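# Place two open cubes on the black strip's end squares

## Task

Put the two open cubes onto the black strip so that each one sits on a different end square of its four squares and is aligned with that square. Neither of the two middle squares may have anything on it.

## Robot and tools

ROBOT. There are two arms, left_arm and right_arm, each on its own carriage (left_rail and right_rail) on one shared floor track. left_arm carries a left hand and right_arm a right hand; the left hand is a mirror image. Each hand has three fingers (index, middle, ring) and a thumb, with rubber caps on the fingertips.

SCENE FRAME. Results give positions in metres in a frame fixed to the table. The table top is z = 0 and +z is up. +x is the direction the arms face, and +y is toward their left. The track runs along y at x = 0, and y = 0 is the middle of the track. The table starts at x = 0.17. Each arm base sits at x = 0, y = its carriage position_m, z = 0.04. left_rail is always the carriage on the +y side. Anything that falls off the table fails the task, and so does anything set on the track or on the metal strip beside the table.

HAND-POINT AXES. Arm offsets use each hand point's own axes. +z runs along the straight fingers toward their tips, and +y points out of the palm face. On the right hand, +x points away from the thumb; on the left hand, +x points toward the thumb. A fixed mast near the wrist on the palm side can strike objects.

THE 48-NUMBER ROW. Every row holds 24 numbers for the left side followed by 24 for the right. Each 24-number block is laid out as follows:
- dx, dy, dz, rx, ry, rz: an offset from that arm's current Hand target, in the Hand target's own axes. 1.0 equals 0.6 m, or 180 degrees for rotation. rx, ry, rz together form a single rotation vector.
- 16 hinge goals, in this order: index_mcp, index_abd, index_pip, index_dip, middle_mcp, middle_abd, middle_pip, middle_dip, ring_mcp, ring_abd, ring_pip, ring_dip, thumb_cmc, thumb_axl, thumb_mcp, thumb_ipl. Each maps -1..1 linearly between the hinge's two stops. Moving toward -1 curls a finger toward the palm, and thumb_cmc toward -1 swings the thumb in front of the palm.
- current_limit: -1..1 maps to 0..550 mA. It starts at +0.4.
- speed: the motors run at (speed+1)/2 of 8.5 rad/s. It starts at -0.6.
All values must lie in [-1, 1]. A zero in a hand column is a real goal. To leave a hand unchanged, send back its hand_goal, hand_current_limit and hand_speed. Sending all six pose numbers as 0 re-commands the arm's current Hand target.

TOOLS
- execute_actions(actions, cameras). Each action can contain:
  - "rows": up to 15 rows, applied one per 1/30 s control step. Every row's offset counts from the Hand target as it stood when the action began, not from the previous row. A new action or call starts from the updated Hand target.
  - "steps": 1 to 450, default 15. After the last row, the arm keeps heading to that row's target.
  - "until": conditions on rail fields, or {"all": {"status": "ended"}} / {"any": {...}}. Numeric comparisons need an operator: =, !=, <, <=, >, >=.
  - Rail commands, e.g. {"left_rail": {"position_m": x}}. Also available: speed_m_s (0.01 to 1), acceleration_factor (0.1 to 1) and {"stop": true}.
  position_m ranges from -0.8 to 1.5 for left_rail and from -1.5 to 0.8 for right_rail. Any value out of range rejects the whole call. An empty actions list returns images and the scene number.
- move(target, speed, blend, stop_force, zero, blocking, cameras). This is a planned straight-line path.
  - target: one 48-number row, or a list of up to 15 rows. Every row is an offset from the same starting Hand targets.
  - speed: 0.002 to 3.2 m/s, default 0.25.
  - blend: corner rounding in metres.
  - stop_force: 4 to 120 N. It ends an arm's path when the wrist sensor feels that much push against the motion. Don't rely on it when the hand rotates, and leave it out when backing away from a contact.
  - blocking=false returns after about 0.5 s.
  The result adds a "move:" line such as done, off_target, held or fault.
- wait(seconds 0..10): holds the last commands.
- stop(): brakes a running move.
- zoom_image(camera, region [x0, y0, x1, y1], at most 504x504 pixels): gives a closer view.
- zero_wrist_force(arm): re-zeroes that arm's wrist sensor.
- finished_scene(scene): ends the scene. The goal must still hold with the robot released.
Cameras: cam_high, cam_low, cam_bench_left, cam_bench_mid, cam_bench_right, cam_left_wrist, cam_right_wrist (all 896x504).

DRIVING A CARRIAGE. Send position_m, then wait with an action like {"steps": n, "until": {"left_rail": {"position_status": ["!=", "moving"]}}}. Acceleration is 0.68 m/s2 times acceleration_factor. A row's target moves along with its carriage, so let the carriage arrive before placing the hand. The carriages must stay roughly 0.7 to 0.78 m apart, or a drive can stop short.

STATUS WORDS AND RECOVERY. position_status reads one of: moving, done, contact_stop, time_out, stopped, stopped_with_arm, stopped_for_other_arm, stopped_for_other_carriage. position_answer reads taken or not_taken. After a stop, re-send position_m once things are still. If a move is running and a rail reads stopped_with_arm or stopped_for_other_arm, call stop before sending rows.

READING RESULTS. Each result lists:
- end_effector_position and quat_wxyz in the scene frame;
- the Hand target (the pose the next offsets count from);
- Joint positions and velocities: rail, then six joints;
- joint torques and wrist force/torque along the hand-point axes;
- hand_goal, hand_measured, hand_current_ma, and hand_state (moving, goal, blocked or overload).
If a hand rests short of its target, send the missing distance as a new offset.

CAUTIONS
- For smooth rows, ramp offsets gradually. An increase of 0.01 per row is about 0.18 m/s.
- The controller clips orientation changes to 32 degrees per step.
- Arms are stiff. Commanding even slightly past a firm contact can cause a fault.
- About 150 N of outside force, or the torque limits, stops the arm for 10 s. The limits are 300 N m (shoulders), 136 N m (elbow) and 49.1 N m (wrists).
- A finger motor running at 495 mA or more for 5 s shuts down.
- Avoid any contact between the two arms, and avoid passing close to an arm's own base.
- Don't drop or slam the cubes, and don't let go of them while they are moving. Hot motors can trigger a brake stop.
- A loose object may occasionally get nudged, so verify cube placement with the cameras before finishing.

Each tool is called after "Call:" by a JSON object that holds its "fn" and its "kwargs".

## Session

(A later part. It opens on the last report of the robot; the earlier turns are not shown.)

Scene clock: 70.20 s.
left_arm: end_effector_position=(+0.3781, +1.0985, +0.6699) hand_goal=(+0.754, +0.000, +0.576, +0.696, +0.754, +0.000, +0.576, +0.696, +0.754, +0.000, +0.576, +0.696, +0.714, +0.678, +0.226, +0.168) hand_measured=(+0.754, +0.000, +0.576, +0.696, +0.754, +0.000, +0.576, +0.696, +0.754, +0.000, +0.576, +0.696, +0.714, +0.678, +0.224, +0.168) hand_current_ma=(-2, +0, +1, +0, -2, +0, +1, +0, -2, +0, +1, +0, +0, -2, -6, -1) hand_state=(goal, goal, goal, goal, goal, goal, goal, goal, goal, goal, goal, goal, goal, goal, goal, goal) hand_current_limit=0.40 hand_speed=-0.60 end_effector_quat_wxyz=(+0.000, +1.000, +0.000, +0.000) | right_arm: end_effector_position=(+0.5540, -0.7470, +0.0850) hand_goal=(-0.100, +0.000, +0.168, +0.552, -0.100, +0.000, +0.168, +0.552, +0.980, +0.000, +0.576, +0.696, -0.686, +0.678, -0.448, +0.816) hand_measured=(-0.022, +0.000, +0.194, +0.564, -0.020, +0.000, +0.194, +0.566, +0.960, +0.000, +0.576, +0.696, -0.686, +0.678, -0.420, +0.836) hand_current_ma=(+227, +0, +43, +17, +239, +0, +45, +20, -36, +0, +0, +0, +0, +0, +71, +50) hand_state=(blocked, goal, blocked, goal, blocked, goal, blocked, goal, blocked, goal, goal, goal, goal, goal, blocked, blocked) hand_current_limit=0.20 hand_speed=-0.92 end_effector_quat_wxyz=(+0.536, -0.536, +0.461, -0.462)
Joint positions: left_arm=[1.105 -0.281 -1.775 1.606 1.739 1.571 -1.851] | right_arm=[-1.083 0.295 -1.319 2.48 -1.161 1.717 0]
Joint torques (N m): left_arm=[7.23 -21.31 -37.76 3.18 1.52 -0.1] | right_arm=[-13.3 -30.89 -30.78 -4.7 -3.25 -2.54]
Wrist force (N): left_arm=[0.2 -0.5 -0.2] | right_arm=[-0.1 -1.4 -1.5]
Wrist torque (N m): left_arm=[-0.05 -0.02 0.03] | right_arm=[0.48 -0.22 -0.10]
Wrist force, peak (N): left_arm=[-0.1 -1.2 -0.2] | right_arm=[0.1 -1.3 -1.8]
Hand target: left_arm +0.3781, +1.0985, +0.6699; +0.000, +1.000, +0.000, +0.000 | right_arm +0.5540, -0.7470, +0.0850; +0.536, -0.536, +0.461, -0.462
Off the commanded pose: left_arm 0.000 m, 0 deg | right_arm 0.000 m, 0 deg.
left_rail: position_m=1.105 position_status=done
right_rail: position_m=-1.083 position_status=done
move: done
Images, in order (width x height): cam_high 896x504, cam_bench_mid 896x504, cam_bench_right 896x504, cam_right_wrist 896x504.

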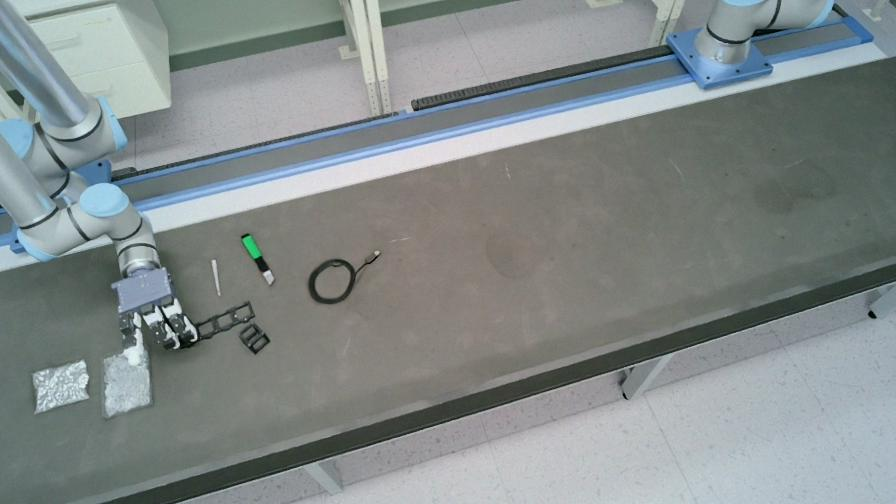

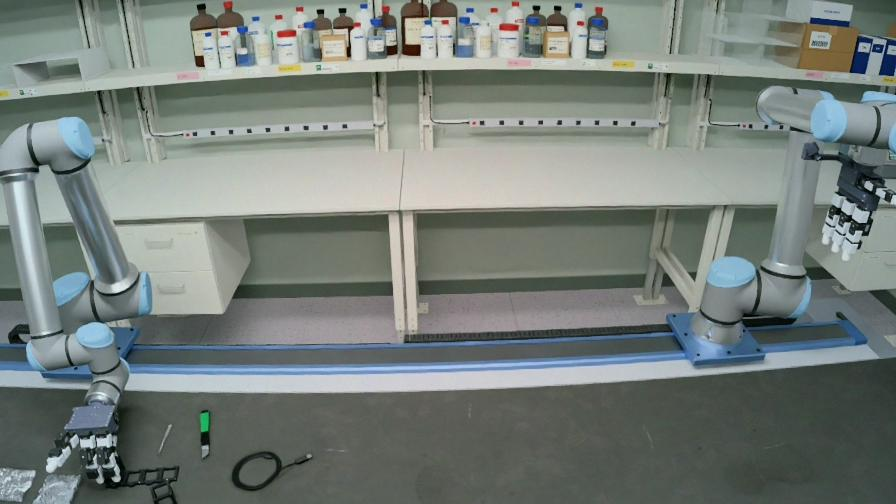

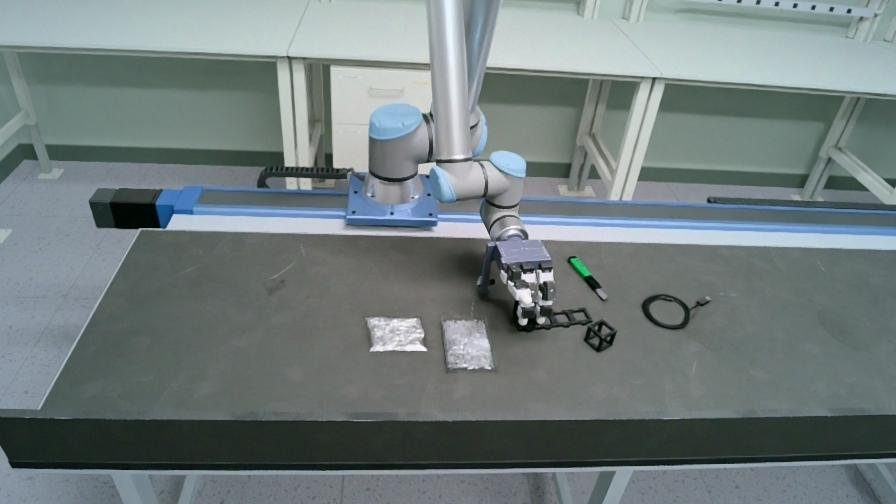

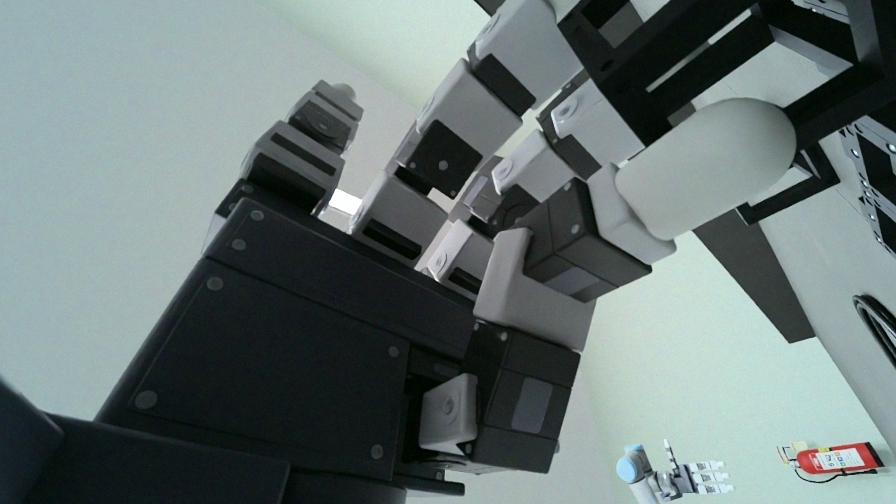

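Call:
{"fn": "move", "kwargs": {"target": [0,0,0,0,0,0,0.754,0,0.576,0.696,0.754,0,0.576,0.696,0.754,0,0.576,0.696,0.714,0.678,0.226,0.168,0.4,-0.6, -0.0016,0.0283,0,0,0,0,-0.1,0,0.168,0.551,-0.1,0,0.168,0.551,0.98,0,0.576,0.696,-0.686,0.678,-0.449,0.816,0.2,-0.92], "speed": 0.015, "stop_force": 4, "cameras": ["cam_high","cam_bench_mid","cam_bench_right","cam_right_wrist"]}}

Call:
{"fn": "zoom_image", "kwargs": {"camera": "cam_bench_right", "region": [508, 296, 556, 336]}}

Call:
{"fn": "zoom_image", "kwargs": {"camera": "cam_bench_mid", "region": [86, 460, 134, 500]}}

Call:
{"fn": "zoom_image", "kwargs": {"camera": "cam_right_wrist", "region": [720, 0, 896, 240]}}

Scene clock: 75.87 s.
left_arm: end_effector_position=(+0.3781, +1.0985, +0.6699) hand_goal=(+0.754, +0.000, +0.576, +0.696, +0.754, +0.000, +0.576, +0.696, +0.754, +0.000, +0.576, +0.696, +0.714, +0.678, +0.226, +0.168) hand_measured=(+0.754, +0.000, +0.576, +0.696, +0.754, +0.000, +0.576, +0.696, +0.754, +0.000, +0.576, +0.696, +0.714, +0.678, +0.224, +0.168) hand_current_ma=(-2, +0, +1, +0, -2, +0, +1, +0, -2, +0, +1, +0, +0, -2, -6, -1) hand_state=(goal, goal, goal, goal, goal, goal, goal, goal, goal, goal, goal, goal, goal, goal, goal, goal) hand_current_limit=0.40 hand_speed=-0.60 end_effector_quat_wxyz=(+0.000, +1.000, +0.000, +0.000) | right_arm: end_effector_position=(+0.5540, -0.7467, +0.0789) hand_goal=(-0.100, +0.000, +0.168, +0.552, -0.100, +0.000, +0.168, +0.552, +0.980, +0.000, +0.576, +0.696, -0.686, +0.678, -0.448, +0.816) hand_measured=(-0.028, +0.000, +0.194, +0.566, -0.026, +0.000, +0.196, +0.566, +0.960, +0.000, +0.576, +0.696, -0.688, +0.678, -0.416, +0.840) hand_current_ma=(+204, +0, +45, +18, +211, +0, +48, +21, -36, +0, +0, +0, -1, -1, +88, +61) hand_state=(blocked, goal, blocked, goal, blocked, goal, blocked, goal, blocked, goal, goal, goal, goal, goal, blocked, blocked) hand_current_limit=0.20 hand_speed=-0.92 end_effector_quat_wxyz=(+0.536, -0.536, +0.461, -0.462)
Joint positions: left_arm=[1.105 -0.281 -1.775 1.606 1.739 1.571 -1.851] | right_arm=[-1.083 0.296 -1.304 2.481 -1.178 1.718 0]
Joint torques (N m): left_arm=[8.23 -21.22 -38.52 3.05 1.76 -0.1] | right_arm=[-9.65 -59.68 -31.01 -0.58 -1.69 -2.7]
Wrist force (N): left_arm=[0.0 -0.4 -0.5] | right_arm=[0.0 -0.6 -1.4]
Wrist torque (N m): left_arm=[-0.02 0.00 0.01] | right_arm=[0.55 -0.25 -0.09]
Wrist force, peak (N): left_arm=[-0.4 -1.0 0.3] | right_arm=[-0.1 -6.6 -2.1]
Hand target: left_arm +0.3781, +1.0985, +0.6699; +0.000, +1.000, +0.000, +0.000 | right_arm +0.5541, -0.7467, +0.0789; +0.536, -0.536, +0.461, -0.462 (not the last commanded pose)
Off the commanded pose: left_arm 0.000 m, 0 deg | right_arm 0.011 m, 0 deg.
left_rail: position_m=1.105 position_status=done
right_rail: position_m=-1.083 position_status=done
move: contact (right_arm)
Images, in order (width x height): cam_high 896x504, cam_bench_mid 896x504, cam_bench_right 896x504, cam_right_wrist 896x504.

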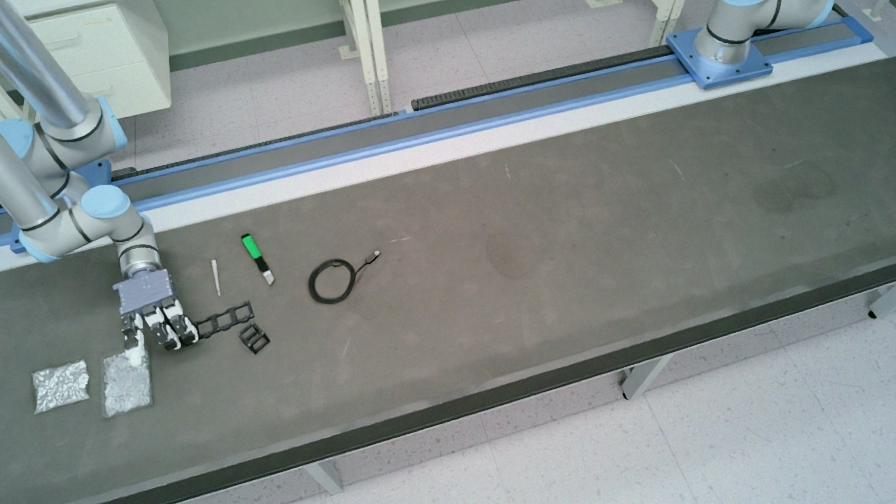

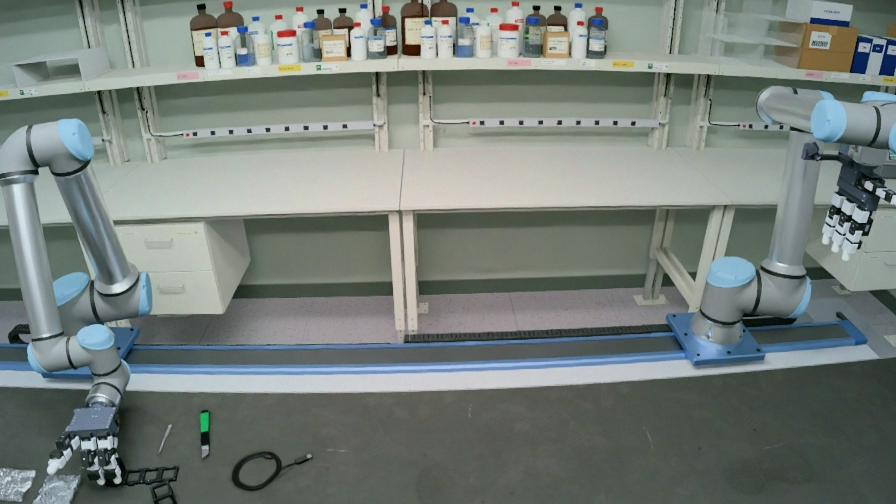

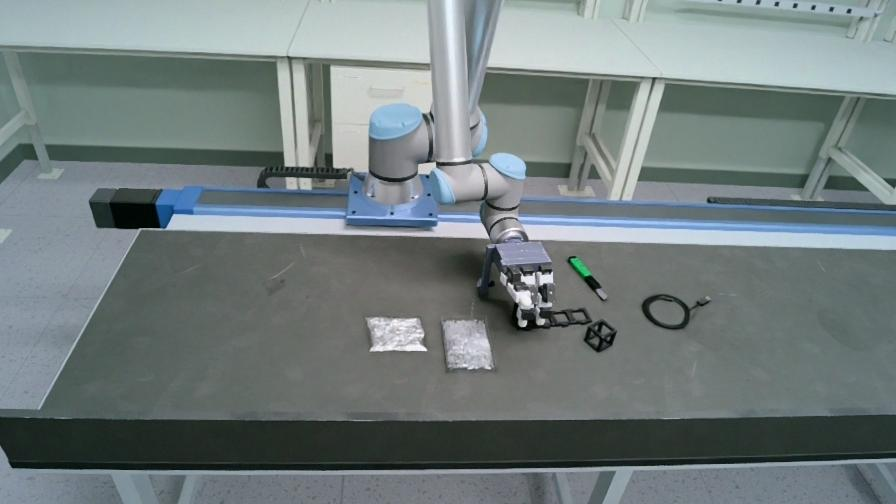

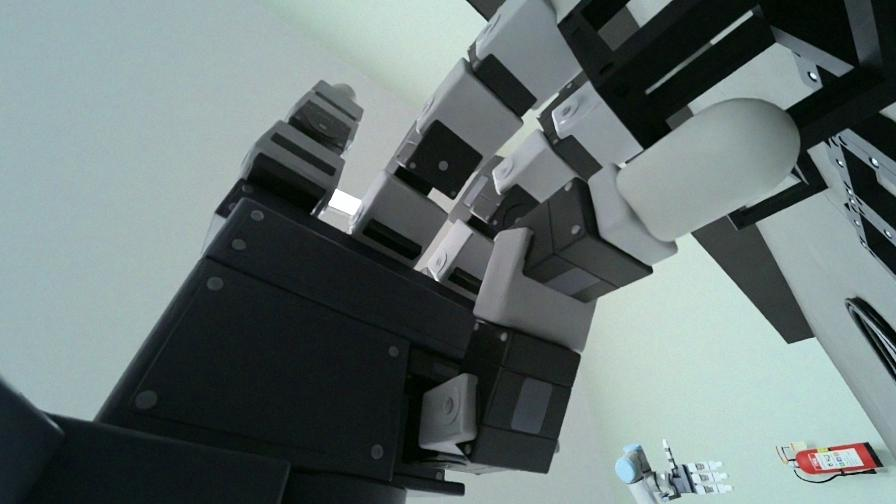

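Scaled by 10.500 from the camera's 896x504 image, which has a finer 1280x720 frame.

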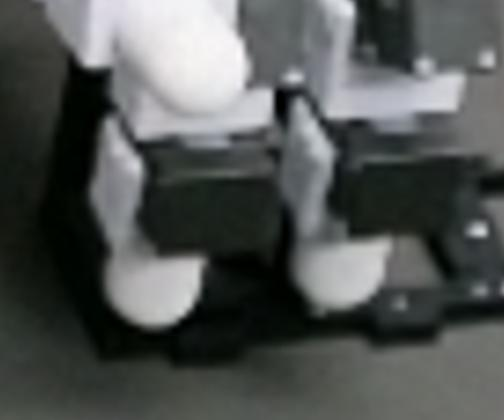

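Scaled by 10.500 from the camera's 896x504 image, which has a finer 1280x720 frame.

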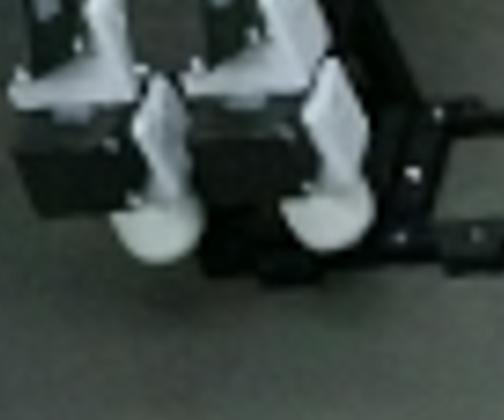

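Scaled by 2.100 from the camera's 896x504 image, which has a finer 1280x720 frame.

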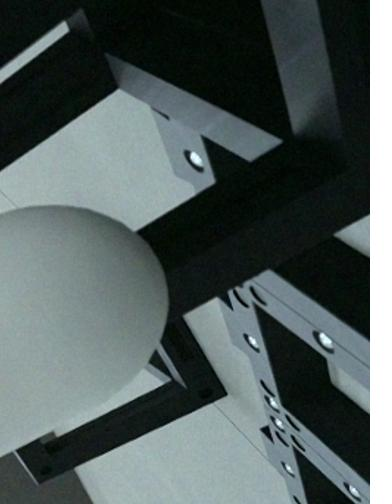

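Call:
{"fn": "execute_actions", "kwargs": {"actions": [{"rows":[[0,0,0,0,0,0,0.754,0,0.576,0.696,0.754,0,0.576,0.696,0.754,0,0.576,0.696,0.714,0.678,0.226,0.168,0.4,-0.6, 0,0,0,0,0,0,-0.03,0,0.192,0.566,-0.03,0,0.192,0.566,0.98,0,0.576,0.696,-0.686,0.678,-0.42,0.84,0.2,-0.94]],"steps":30},{"rows":[[0,0,0,0,0,0,0.754,0,0.576,0.696,0.754,0,0.576,0.696,0.754,0,0.576,0.696,0.714,0.678,0.226,0.168,0.4,-0.6, 0,0,0,0,0,0,0.205,0,0.168,0.551,0.205,0,0.168,0.551,0.98,0,0.576,0.696,-0.686,0.678,-0.3,0.816,0.2,-0.94]],"steps":60}], "cameras": ["cam_high","cam_bench_mid","cam_bench_right","cam_right_wrist"]}}

Call:
{"fn": "zoom_image", "kwargs": {"camera": "cam_bench_right", "region": [508, 286, 568, 336]}}

Call:
{"fn": "zoom_image", "kwargs": {"camera": "cam_right_wrist", "region": [600, 0, 896, 240]}}

Scene clock: 80.73 s.
left_arm: end_effector_position=(+0.3781, +1.0985, +0.6699) hand_goal=(+0.754, +0.000, +0.576, +0.696, +0.754, +0.000, +0.576, +0.696, +0.754, +0.000, +0.576, +0.696, +0.714, +0.678, +0.226, +0.168) hand_measured=(+0.754, +0.000, +0.576, +0.696, +0.754, +0.000, +0.576, +0.696, +0.754, +0.000, +0.576, +0.696, +0.714, +0.678, +0.224, +0.168) hand_current_ma=(-2, +0, +1, +0, -2, +0, +1, +0, -2, +0, +1, +0, +0, -2, -6, -1) hand_state=(goal, goal, goal, goal, goal, goal, goal, goal, goal, goal, goal, goal, goal, goal, goal, goal) hand_current_limit=0.40 hand_speed=-0.60 end_effector_quat_wxyz=(+0.000, +1.000, +0.000, +0.000) | right_arm: end_effector_position=(+0.5541, -0.7467, +0.0789) hand_goal=(+0.206, +0.000, +0.168, +0.552, +0.206, +0.000, +0.168, +0.552, +0.980, +0.000, +0.576, +0.696, -0.686, +0.678, -0.300, +0.816) hand_measured=(+0.186, +0.000, +0.170, +0.554, +0.186, +0.000, +0.170, +0.554, +0.960, +0.000, +0.576, +0.696, -0.686, +0.678, -0.300, +0.818) hand_current_ma=(-32, +0, +1, +2, -34, +0, +1, +2, -36, +0, +0, +0, +0, -1, +0, +2) hand_state=(goal, goal, goal, goal, blocked, goal, goal, goal, blocked, goal, goal, goal, goal, goal, goal, goal) hand_current_limit=0.20 hand_speed=-0.94 end_effector_quat_wxyz=(+0.536, -0.536, +0.461, -0.462)
Joint positions: left_arm=[1.105 -0.28 -1.775 1.606 1.739 1.571 -1.851] | right_arm=[-1.083 0.296 -1.304 2.481 -1.178 1.718 0]
Joint torques (N m): left_arm=[7.19 -21.31 -37.3 3.01 1.52 0.07] | right_arm=[-9.78 -54.2 -22.58 -0.53 -1.82 -2.74]
Wrist force (N): left_arm=[0.3 -0.6 0.0] | right_arm=[0.1 -1.6 -1.2]
Wrist torque (N m): left_arm=[-0.07 -0.03 0.05] | right_arm=[0.46 -0.26 -0.07]
Wrist force, peak (N): left_arm=[0.8 -0.9 0.6] | right_arm=[-0.1 -1.9 -1.7]
Hand target: left_arm +0.3781, +1.0985, +0.6699; +0.000, +1.000, +0.000, +0.000 | right_arm +0.5541, -0.7467, +0.0789; +0.536, -0.536, +0.461, -0.462
Off the commanded pose: left_arm 0.000 m, 0 deg | right_arm 0.000 m, 0 deg.
left_rail: position_m=1.105 position_status=done
right_rail: position_m=-1.083 position_status=done
Images, in order (width x height): cam_high 896x504, cam_bench_mid 896x504, cam_bench_right 896x504, cam_right_wrist 896x504.

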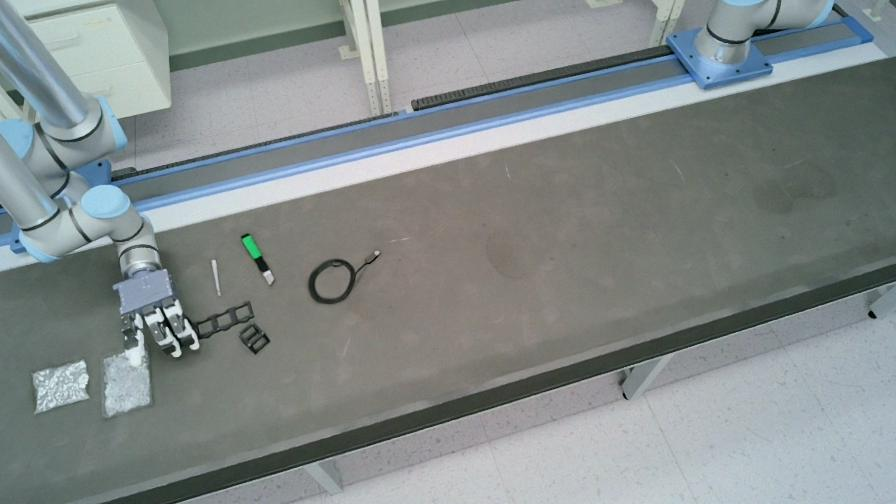

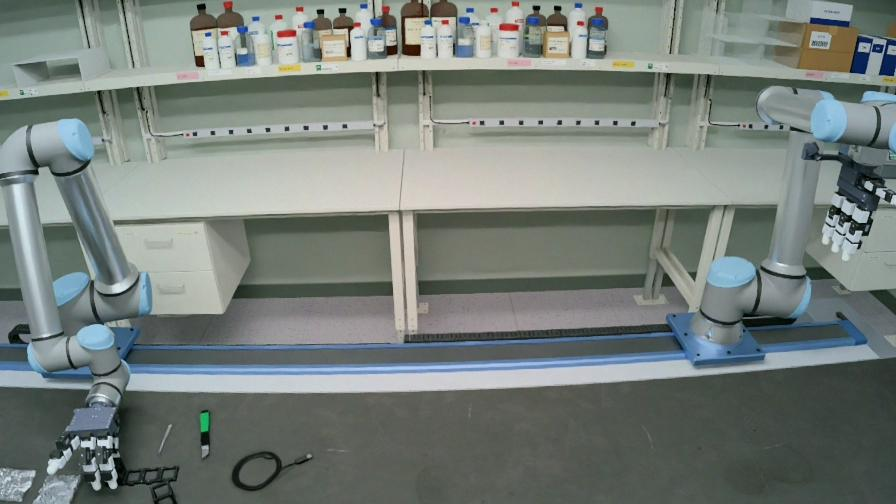

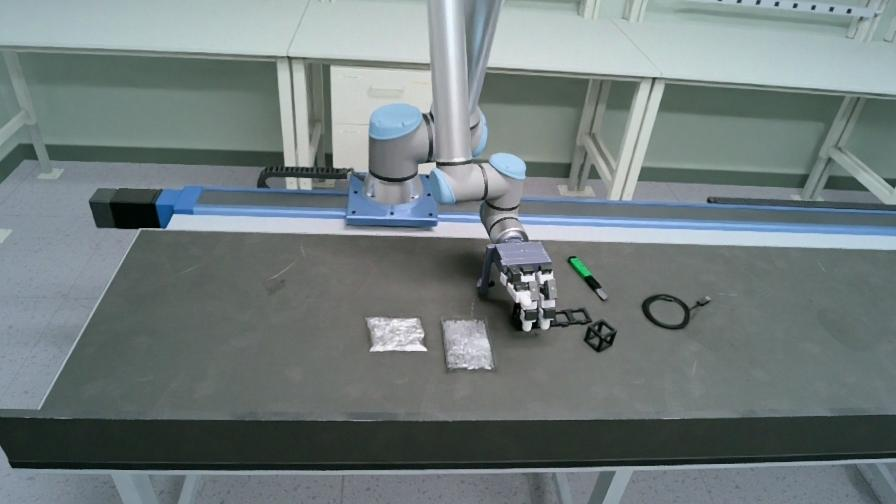

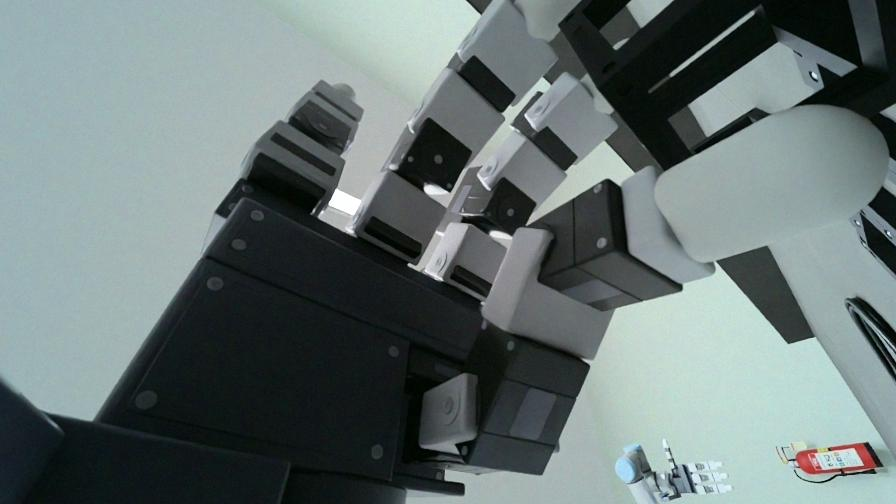

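Scaled by 8.400 from the camera's 896x504 image, which has a finer 1280x720 frame.

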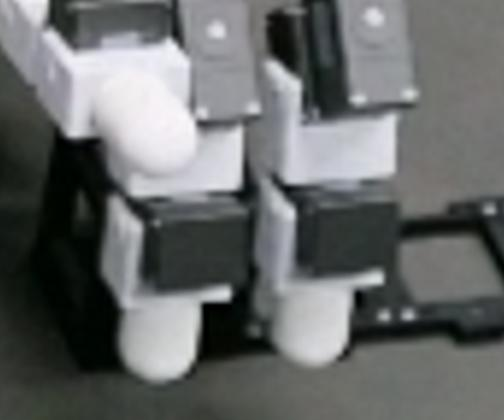

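Scaled by 1.703 from the camera's 896x504 image, which has a finer 1280x720 frame.

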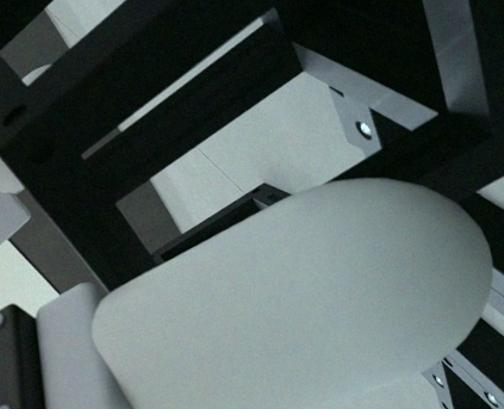

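Call:
{"fn": "move", "kwargs": {"target": [[0,0,0,0,0,0,0.754,0,0.576,0.696,0.754,0,0.576,0.696,0.754,0,0.576,0.696,0.714,0.678,0.226,0.168,0.4,-0.6, 0,-0.15,0,0,0,0,0.205,0,0.168,0.551,0.205,0,0.168,0.551,0.98,0,0.576,0.696,-0.686,0.678,-0.3,0.816,0.2,-0.94],[0,0,0,0,0,0,0.754,0,0.576,0.696,0.754,0,0.576,0.696,0.754,0,0.576,0.696,0.714,0.678,0.226,0.168,0.4,-0.6, 0,-0.2,-0.2,0,0,0,0.205,0,0.168,0.551,0.205,0,0.168,0.551,0.98,0,0.576,0.696,-0.686,0.678,-0.3,0.816,0.2,-0.94]], "speed": [0.06,0.2], "cameras": ["cam_high","cam_bench_mid","cam_bench_right","cam_right_wrist"]}}

Call:
{"fn": "zoom_image", "kwargs": {"camera": "cam_bench_right", "region": [500, 270, 620, 360]}}

Call:
{"fn": "zoom_image", "kwargs": {"camera": "cam_high", "region": [165, 290, 285, 380]}}

Call:
{"fn": "zoom_image", "kwargs": {"camera": "cam_bench_mid", "region": [90, 430, 190, 504]}}

Scene clock: 84.60 s.
left_arm: end_effector_position=(+0.3781, +1.0985, +0.6699) hand_goal=(+0.754, +0.000, +0.576, +0.696, +0.754, +0.000, +0.576, +0.696, +0.754, +0.000, +0.576, +0.696, +0.714, +0.678, +0.226, +0.168) hand_measured=(+0.754, +0.000, +0.576, +0.696, +0.754, +0.000, +0.576, +0.696, +0.754, +0.000, +0.576, +0.696, +0.714, +0.678, +0.224, +0.168) hand_current_ma=(-2, +0, +1, +0, -2, +0, +1, +0, -2, +0, +1, +0, +0, -2, -6, -1) hand_state=(goal, goal, goal, goal, goal, goal, goal, goal, goal, goal, goal, goal, goal, goal, goal, goal) hand_current_limit=0.40 hand_speed=-0.60 end_effector_quat_wxyz=(+0.000, +1.000, +0.000, +0.000) | right_arm: end_effector_position=(+0.4354, -0.7645, +0.1988) hand_goal=(+0.206, +0.000, +0.168, +0.552, +0.206, +0.000, +0.168, +0.552, +0.980, +0.000, +0.576, +0.696, -0.686, +0.678, -0.300, +0.816) hand_measured=(+0.188, +0.000, +0.170, +0.554, +0.188, +0.000, +0.170, +0.554, +0.960, +0.000, +0.576, +0.696, -0.686, +0.678, -0.300, +0.818) hand_current_ma=(-29, +0, +1, +2, -31, +0, +1, +2, -35, +0, +0, +0, +0, -1, +0, +2) hand_state=(goal, goal, goal, goal, goal, goal, goal, goal, blocked, goal, goal, goal, goal, goal, goal, goal) hand_current_limit=0.20 hand_speed=-0.94 end_effector_quat_wxyz=(+0.536, -0.536, +0.461, -0.462)
Joint positions: left_arm=[1.105 -0.28 -1.775 1.606 1.739 1.571 -1.851] | right_arm=[-1.083 0.361 -1.759 2.582 -0.823 1.783 0]
Joint torques (N m): left_arm=[7.86 -21.77 -37.66 3.06 1.59 -0.12] | right_arm=[13.37 -29.72 -21.4 -0.51 3.48 1.63]
Wrist force (N): left_arm=[0.2 -0.5 0.2] | right_arm=[-0.1 -1.2 -1.3]
Wrist torque (N m): left_arm=[-0.09 -0.02 0.04] | right_arm=[0.50 -0.26 -0.10]
Wrist force, peak (N): left_arm=[0.6 -1.0 0.6] | right_arm=[-0.3 -1.5 -2.8]
Hand target: left_arm +0.3781, +1.0985, +0.6699; +0.000, +1.000, +0.000, +0.000 | right_arm +0.4354, -0.7645, +0.1989; +0.536, -0.536, +0.461, -0.462
Off the commanded pose: left_arm 0.000 m, 0 deg | right_arm 0.000 m, 0 deg.
left_rail: position_m=1.105 position_status=done
right_rail: position_m=-1.083 position_status=done
move: done
Images, in order (width x height): cam_high 896x504, cam_bench_mid 896x504, cam_bench_right 896x504, cam_right_wrist 896x504.

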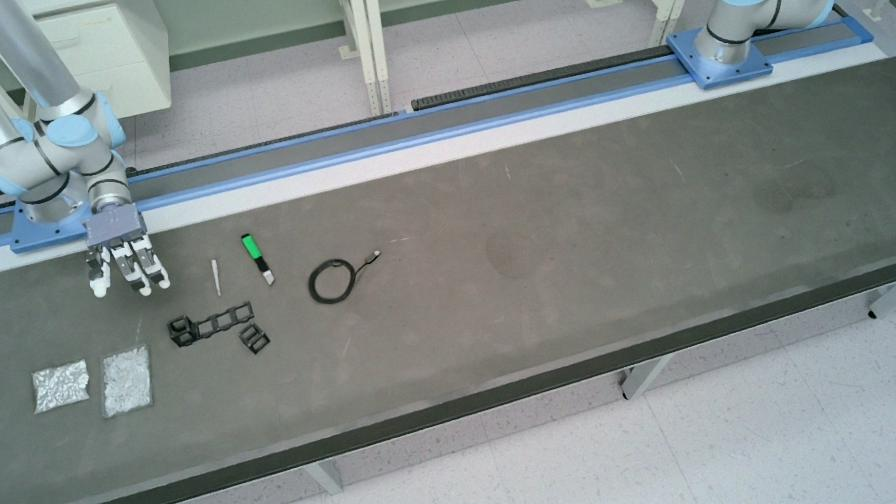

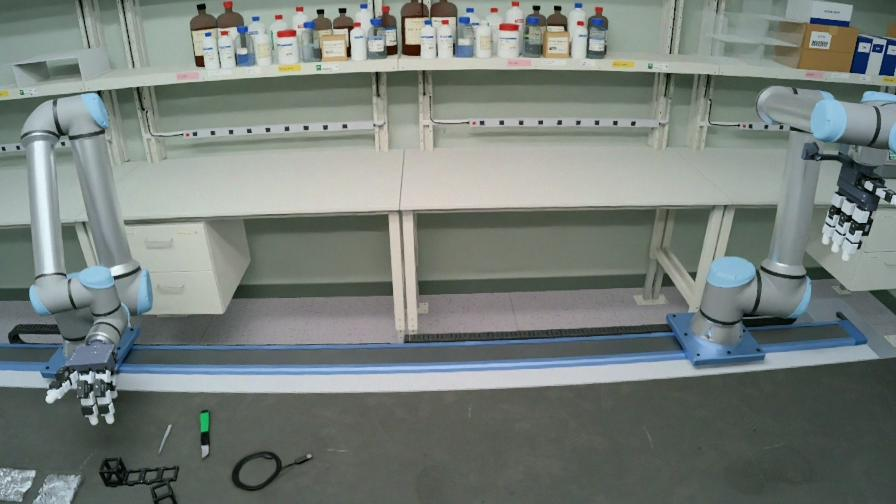

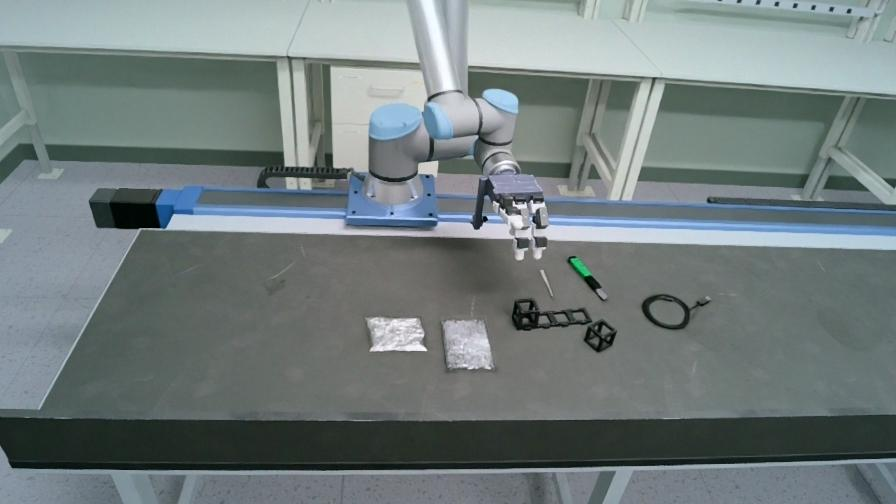

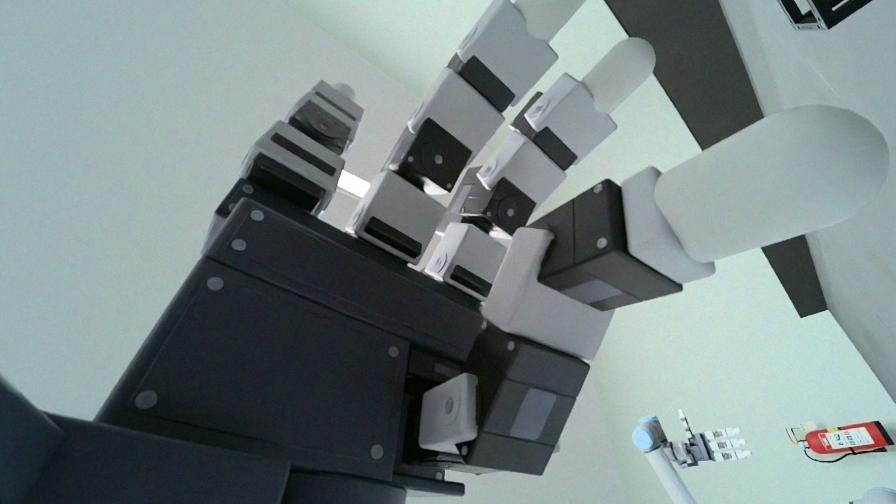

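Scaled by 4.200 from the camera's 896x504 image, which has a finer 1280x720 frame.

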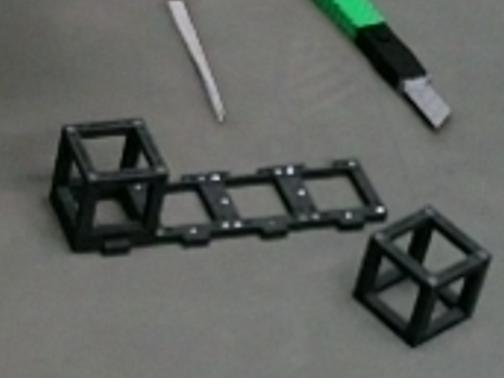

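Scaled by 4.200 from the camera's 896x504 image, which has a finer 1280x720 frame.

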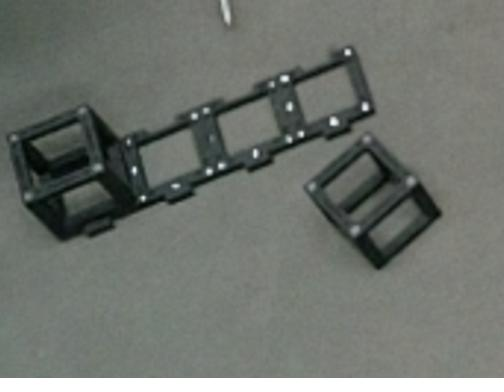

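Scaled by 5.040 from the camera's 896x504 image, which has a finer 1280x720 frame.

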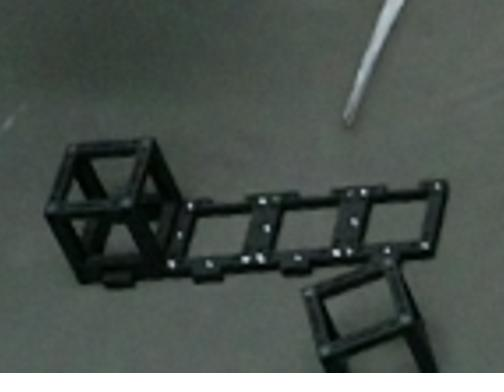

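Call:
{"fn": "move", "kwargs": {"target": [[0,0,0,0,0,0,0.754,0,0.576,0.696,0.754,0,0.576,0.696,0.754,0,0.576,0.696,0.714,0.678,0.226,0.168,0.4,-0.6, -0.2784,0.0833,0.3437,0,-0.136,0,0.205,0,0.168,0.551,0.205,0,0.168,0.551,0.98,0,0.576,0.696,-0.686,0.678,-0.38,0.816,0.2,-0.9],[0,0,0,0,0,0,0.754,0,0.576,0.696,0.754,0,0.576,0.696,0.754,0,0.576,0.696,0.714,0.678,0.226,0.168,0.4,-0.6, -0.2784,0.1583,0.3437,0,-0.136,0,0.205,0,0.168,0.551,0.205,0,0.168,0.551,0.98,0,0.576,0.696,-0.686,0.678,-0.38,0.816,0.2,-0.9]], "speed": [0.2,0.1], "cameras": ["cam_high","cam_bench_mid","cam_bench_right","cam_right_wrist"]}}

Call:
{"fn": "zoom_image", "kwargs": {"camera": "cam_bench_right", "region": [540, 280, 660, 370]}}

Call:
{"fn": "zoom_image", "kwargs": {"camera": "cam_high", "region": [200, 280, 320, 370]}}

Scene clock: 100.53 s.
left_arm: end_effector_position=(+0.3781, +1.0985, +0.6699) hand_goal=(+0.754, +0.000, +0.576, +0.696, +0.754, +0.000, +0.576, +0.696, +0.754, +0.000, +0.576, +0.696, +0.714, +0.678, +0.226, +0.168) hand_measured=(+0.754, +0.000, +0.576, +0.696, +0.754, +0.000, +0.576, +0.696, +0.754, +0.000, +0.576, +0.696, +0.714, +0.678, +0.224, +0.168) hand_current_ma=(-2, +0, +1, +0, -2, +0, +1, +0, -2, +0, +1, +0, +0, -2, -6, -1) hand_state=(goal, goal, goal, goal, goal, goal, goal, goal, goal, goal, goal, goal, goal, goal, goal, goal) hand_current_limit=0.40 hand_speed=-0.60 end_effector_quat_wxyz=(+0.000, +1.000, +0.000, +0.000) | right_arm: end_effector_position=(+0.6169, -0.5679, +0.1140) hand_goal=(+0.206, +0.000, +0.168, +0.552, +0.206, +0.000, +0.168, +0.552, +0.980, +0.000, +0.576, +0.696, -0.686, +0.678, -0.380, +0.816) hand_measured=(+0.192, +0.000, +0.168, +0.554, +0.190, +0.000, +0.168, +0.554, +0.962, +0.000, +0.576, +0.696, -0.686, +0.678, -0.374, +0.818) hand_current_ma=(-23, +0, +0, +2, -24, +0, +0, +2, -29, +0, +0, +0, +0, -1, +7, +2) hand_state=(goal, goal, goal, goal, goal, goal, goal, goal, goal, goal, goal, goal, goal, goal, goal, goal) hand_current_limit=0.20 hand_speed=-0.90 end_effector_quat_wxyz=(+0.623, -0.620, +0.335, -0.340)
Joint positions: left_arm=[1.105 -0.28 -1.775 1.606 1.739 1.571 -1.851] | right_arm=[-1.083 0.39 -1.215 2.206 -0.998 1.385 -0.002]
Joint torques (N m): left_arm=[7.77 -21.58 -37.33 3 1.52 -0.09] | right_arm=[0.04 -57.42 -26.95 -2.54 -0.06 0.31]
Wrist force (N): left_arm=[-0.3 -0.3 0.0] | right_arm=[1.2 -27.9 -5.8]
Wrist torque (N m): left_arm=[-0.05 0.06 -0.01] | right_arm=[-3.72 -0.06 -2.50]
Wrist force, peak (N): left_arm=[0.6 -1.1 0.3] | right_arm=[-6.8 -133.7 -19.6]
Hand target: left_arm +0.3781, +1.0985, +0.6699; +0.000, +1.000, +0.000, +0.000 | right_arm +0.6169, -0.5679, +0.1140; +0.623, -0.620, +0.335, -0.340 (not the last commanded pose)
Off the commanded pose: left_arm 0.000 m, 0 deg | right_arm 0.010 m, 0 deg.
FORCE FAULT: contact force on the right arm reached its limit, and that arm stopped for 10 seconds. The contact can be on any part of that arm, not only on its tool. That arm's remaining commands of this call were not run. That arm's target is now where it stood when the stop ended, not its last command. That arm accepts commands again.
left_rail: position_m=1.105 position_status=done
right_rail: position_m=-1.083 position_status=done
move: fault (right_arm)
Images, in order (width x height): cam_high 896x504, cam_bench_mid 896x504, cam_bench_right 896x504, cam_right_wrist 896x504.

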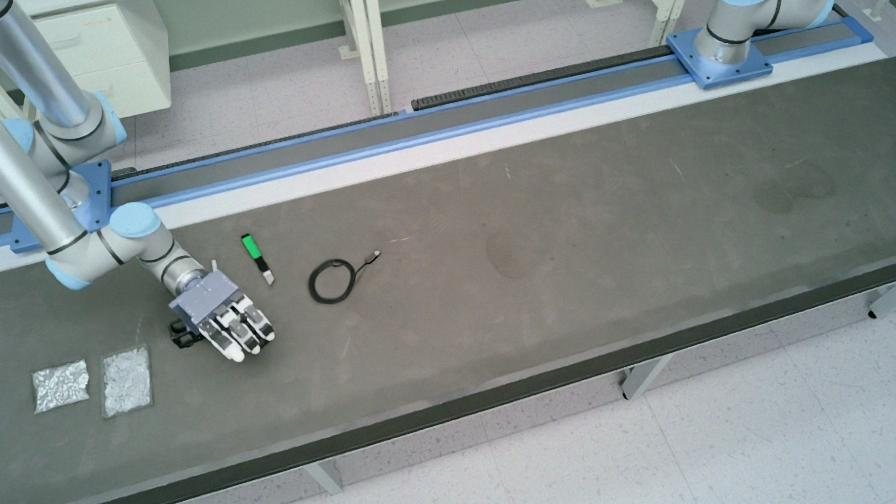

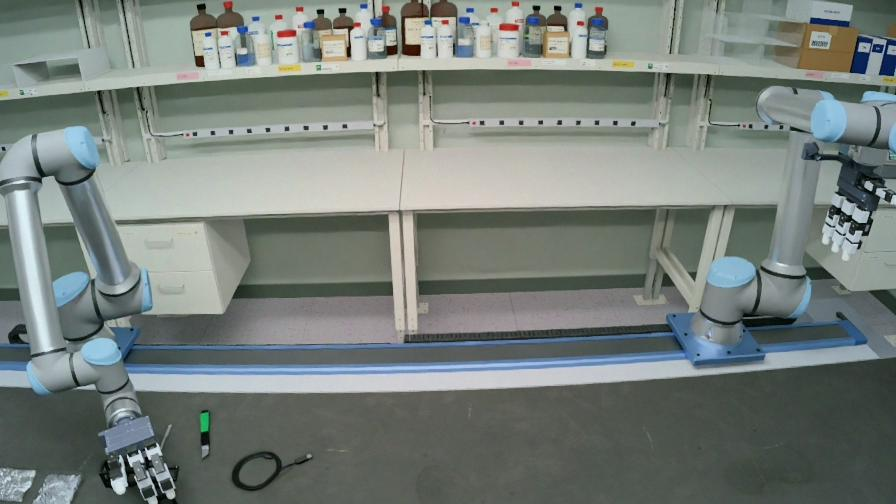

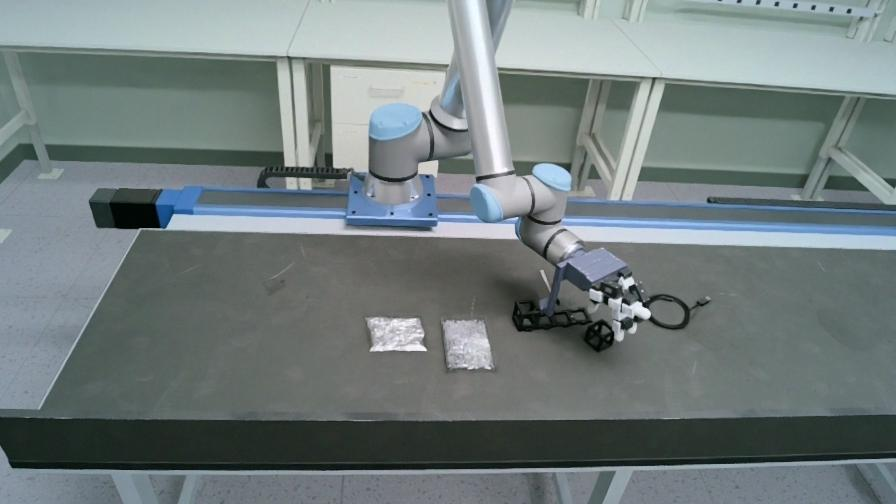

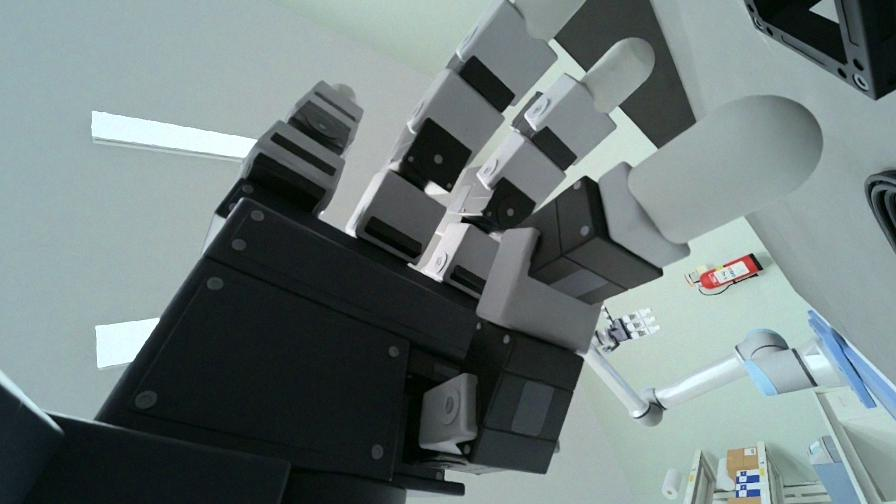

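Scaled by 4.200 from the camera's 896x504 image, which has a finer 1280x720 frame.

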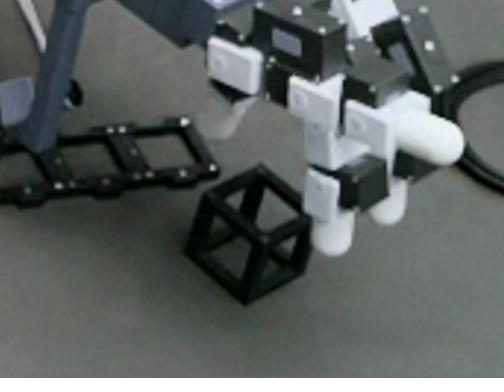

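Scaled by 4.200 from the camera's 896x504 image, which has a finer 1280x720 frame.

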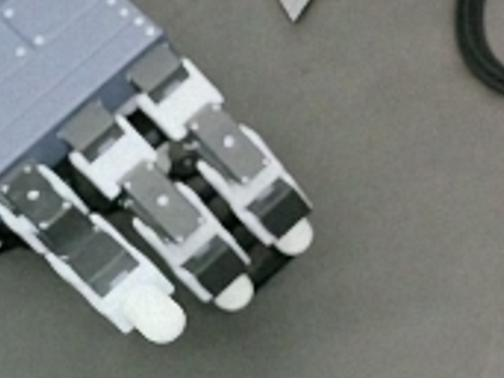

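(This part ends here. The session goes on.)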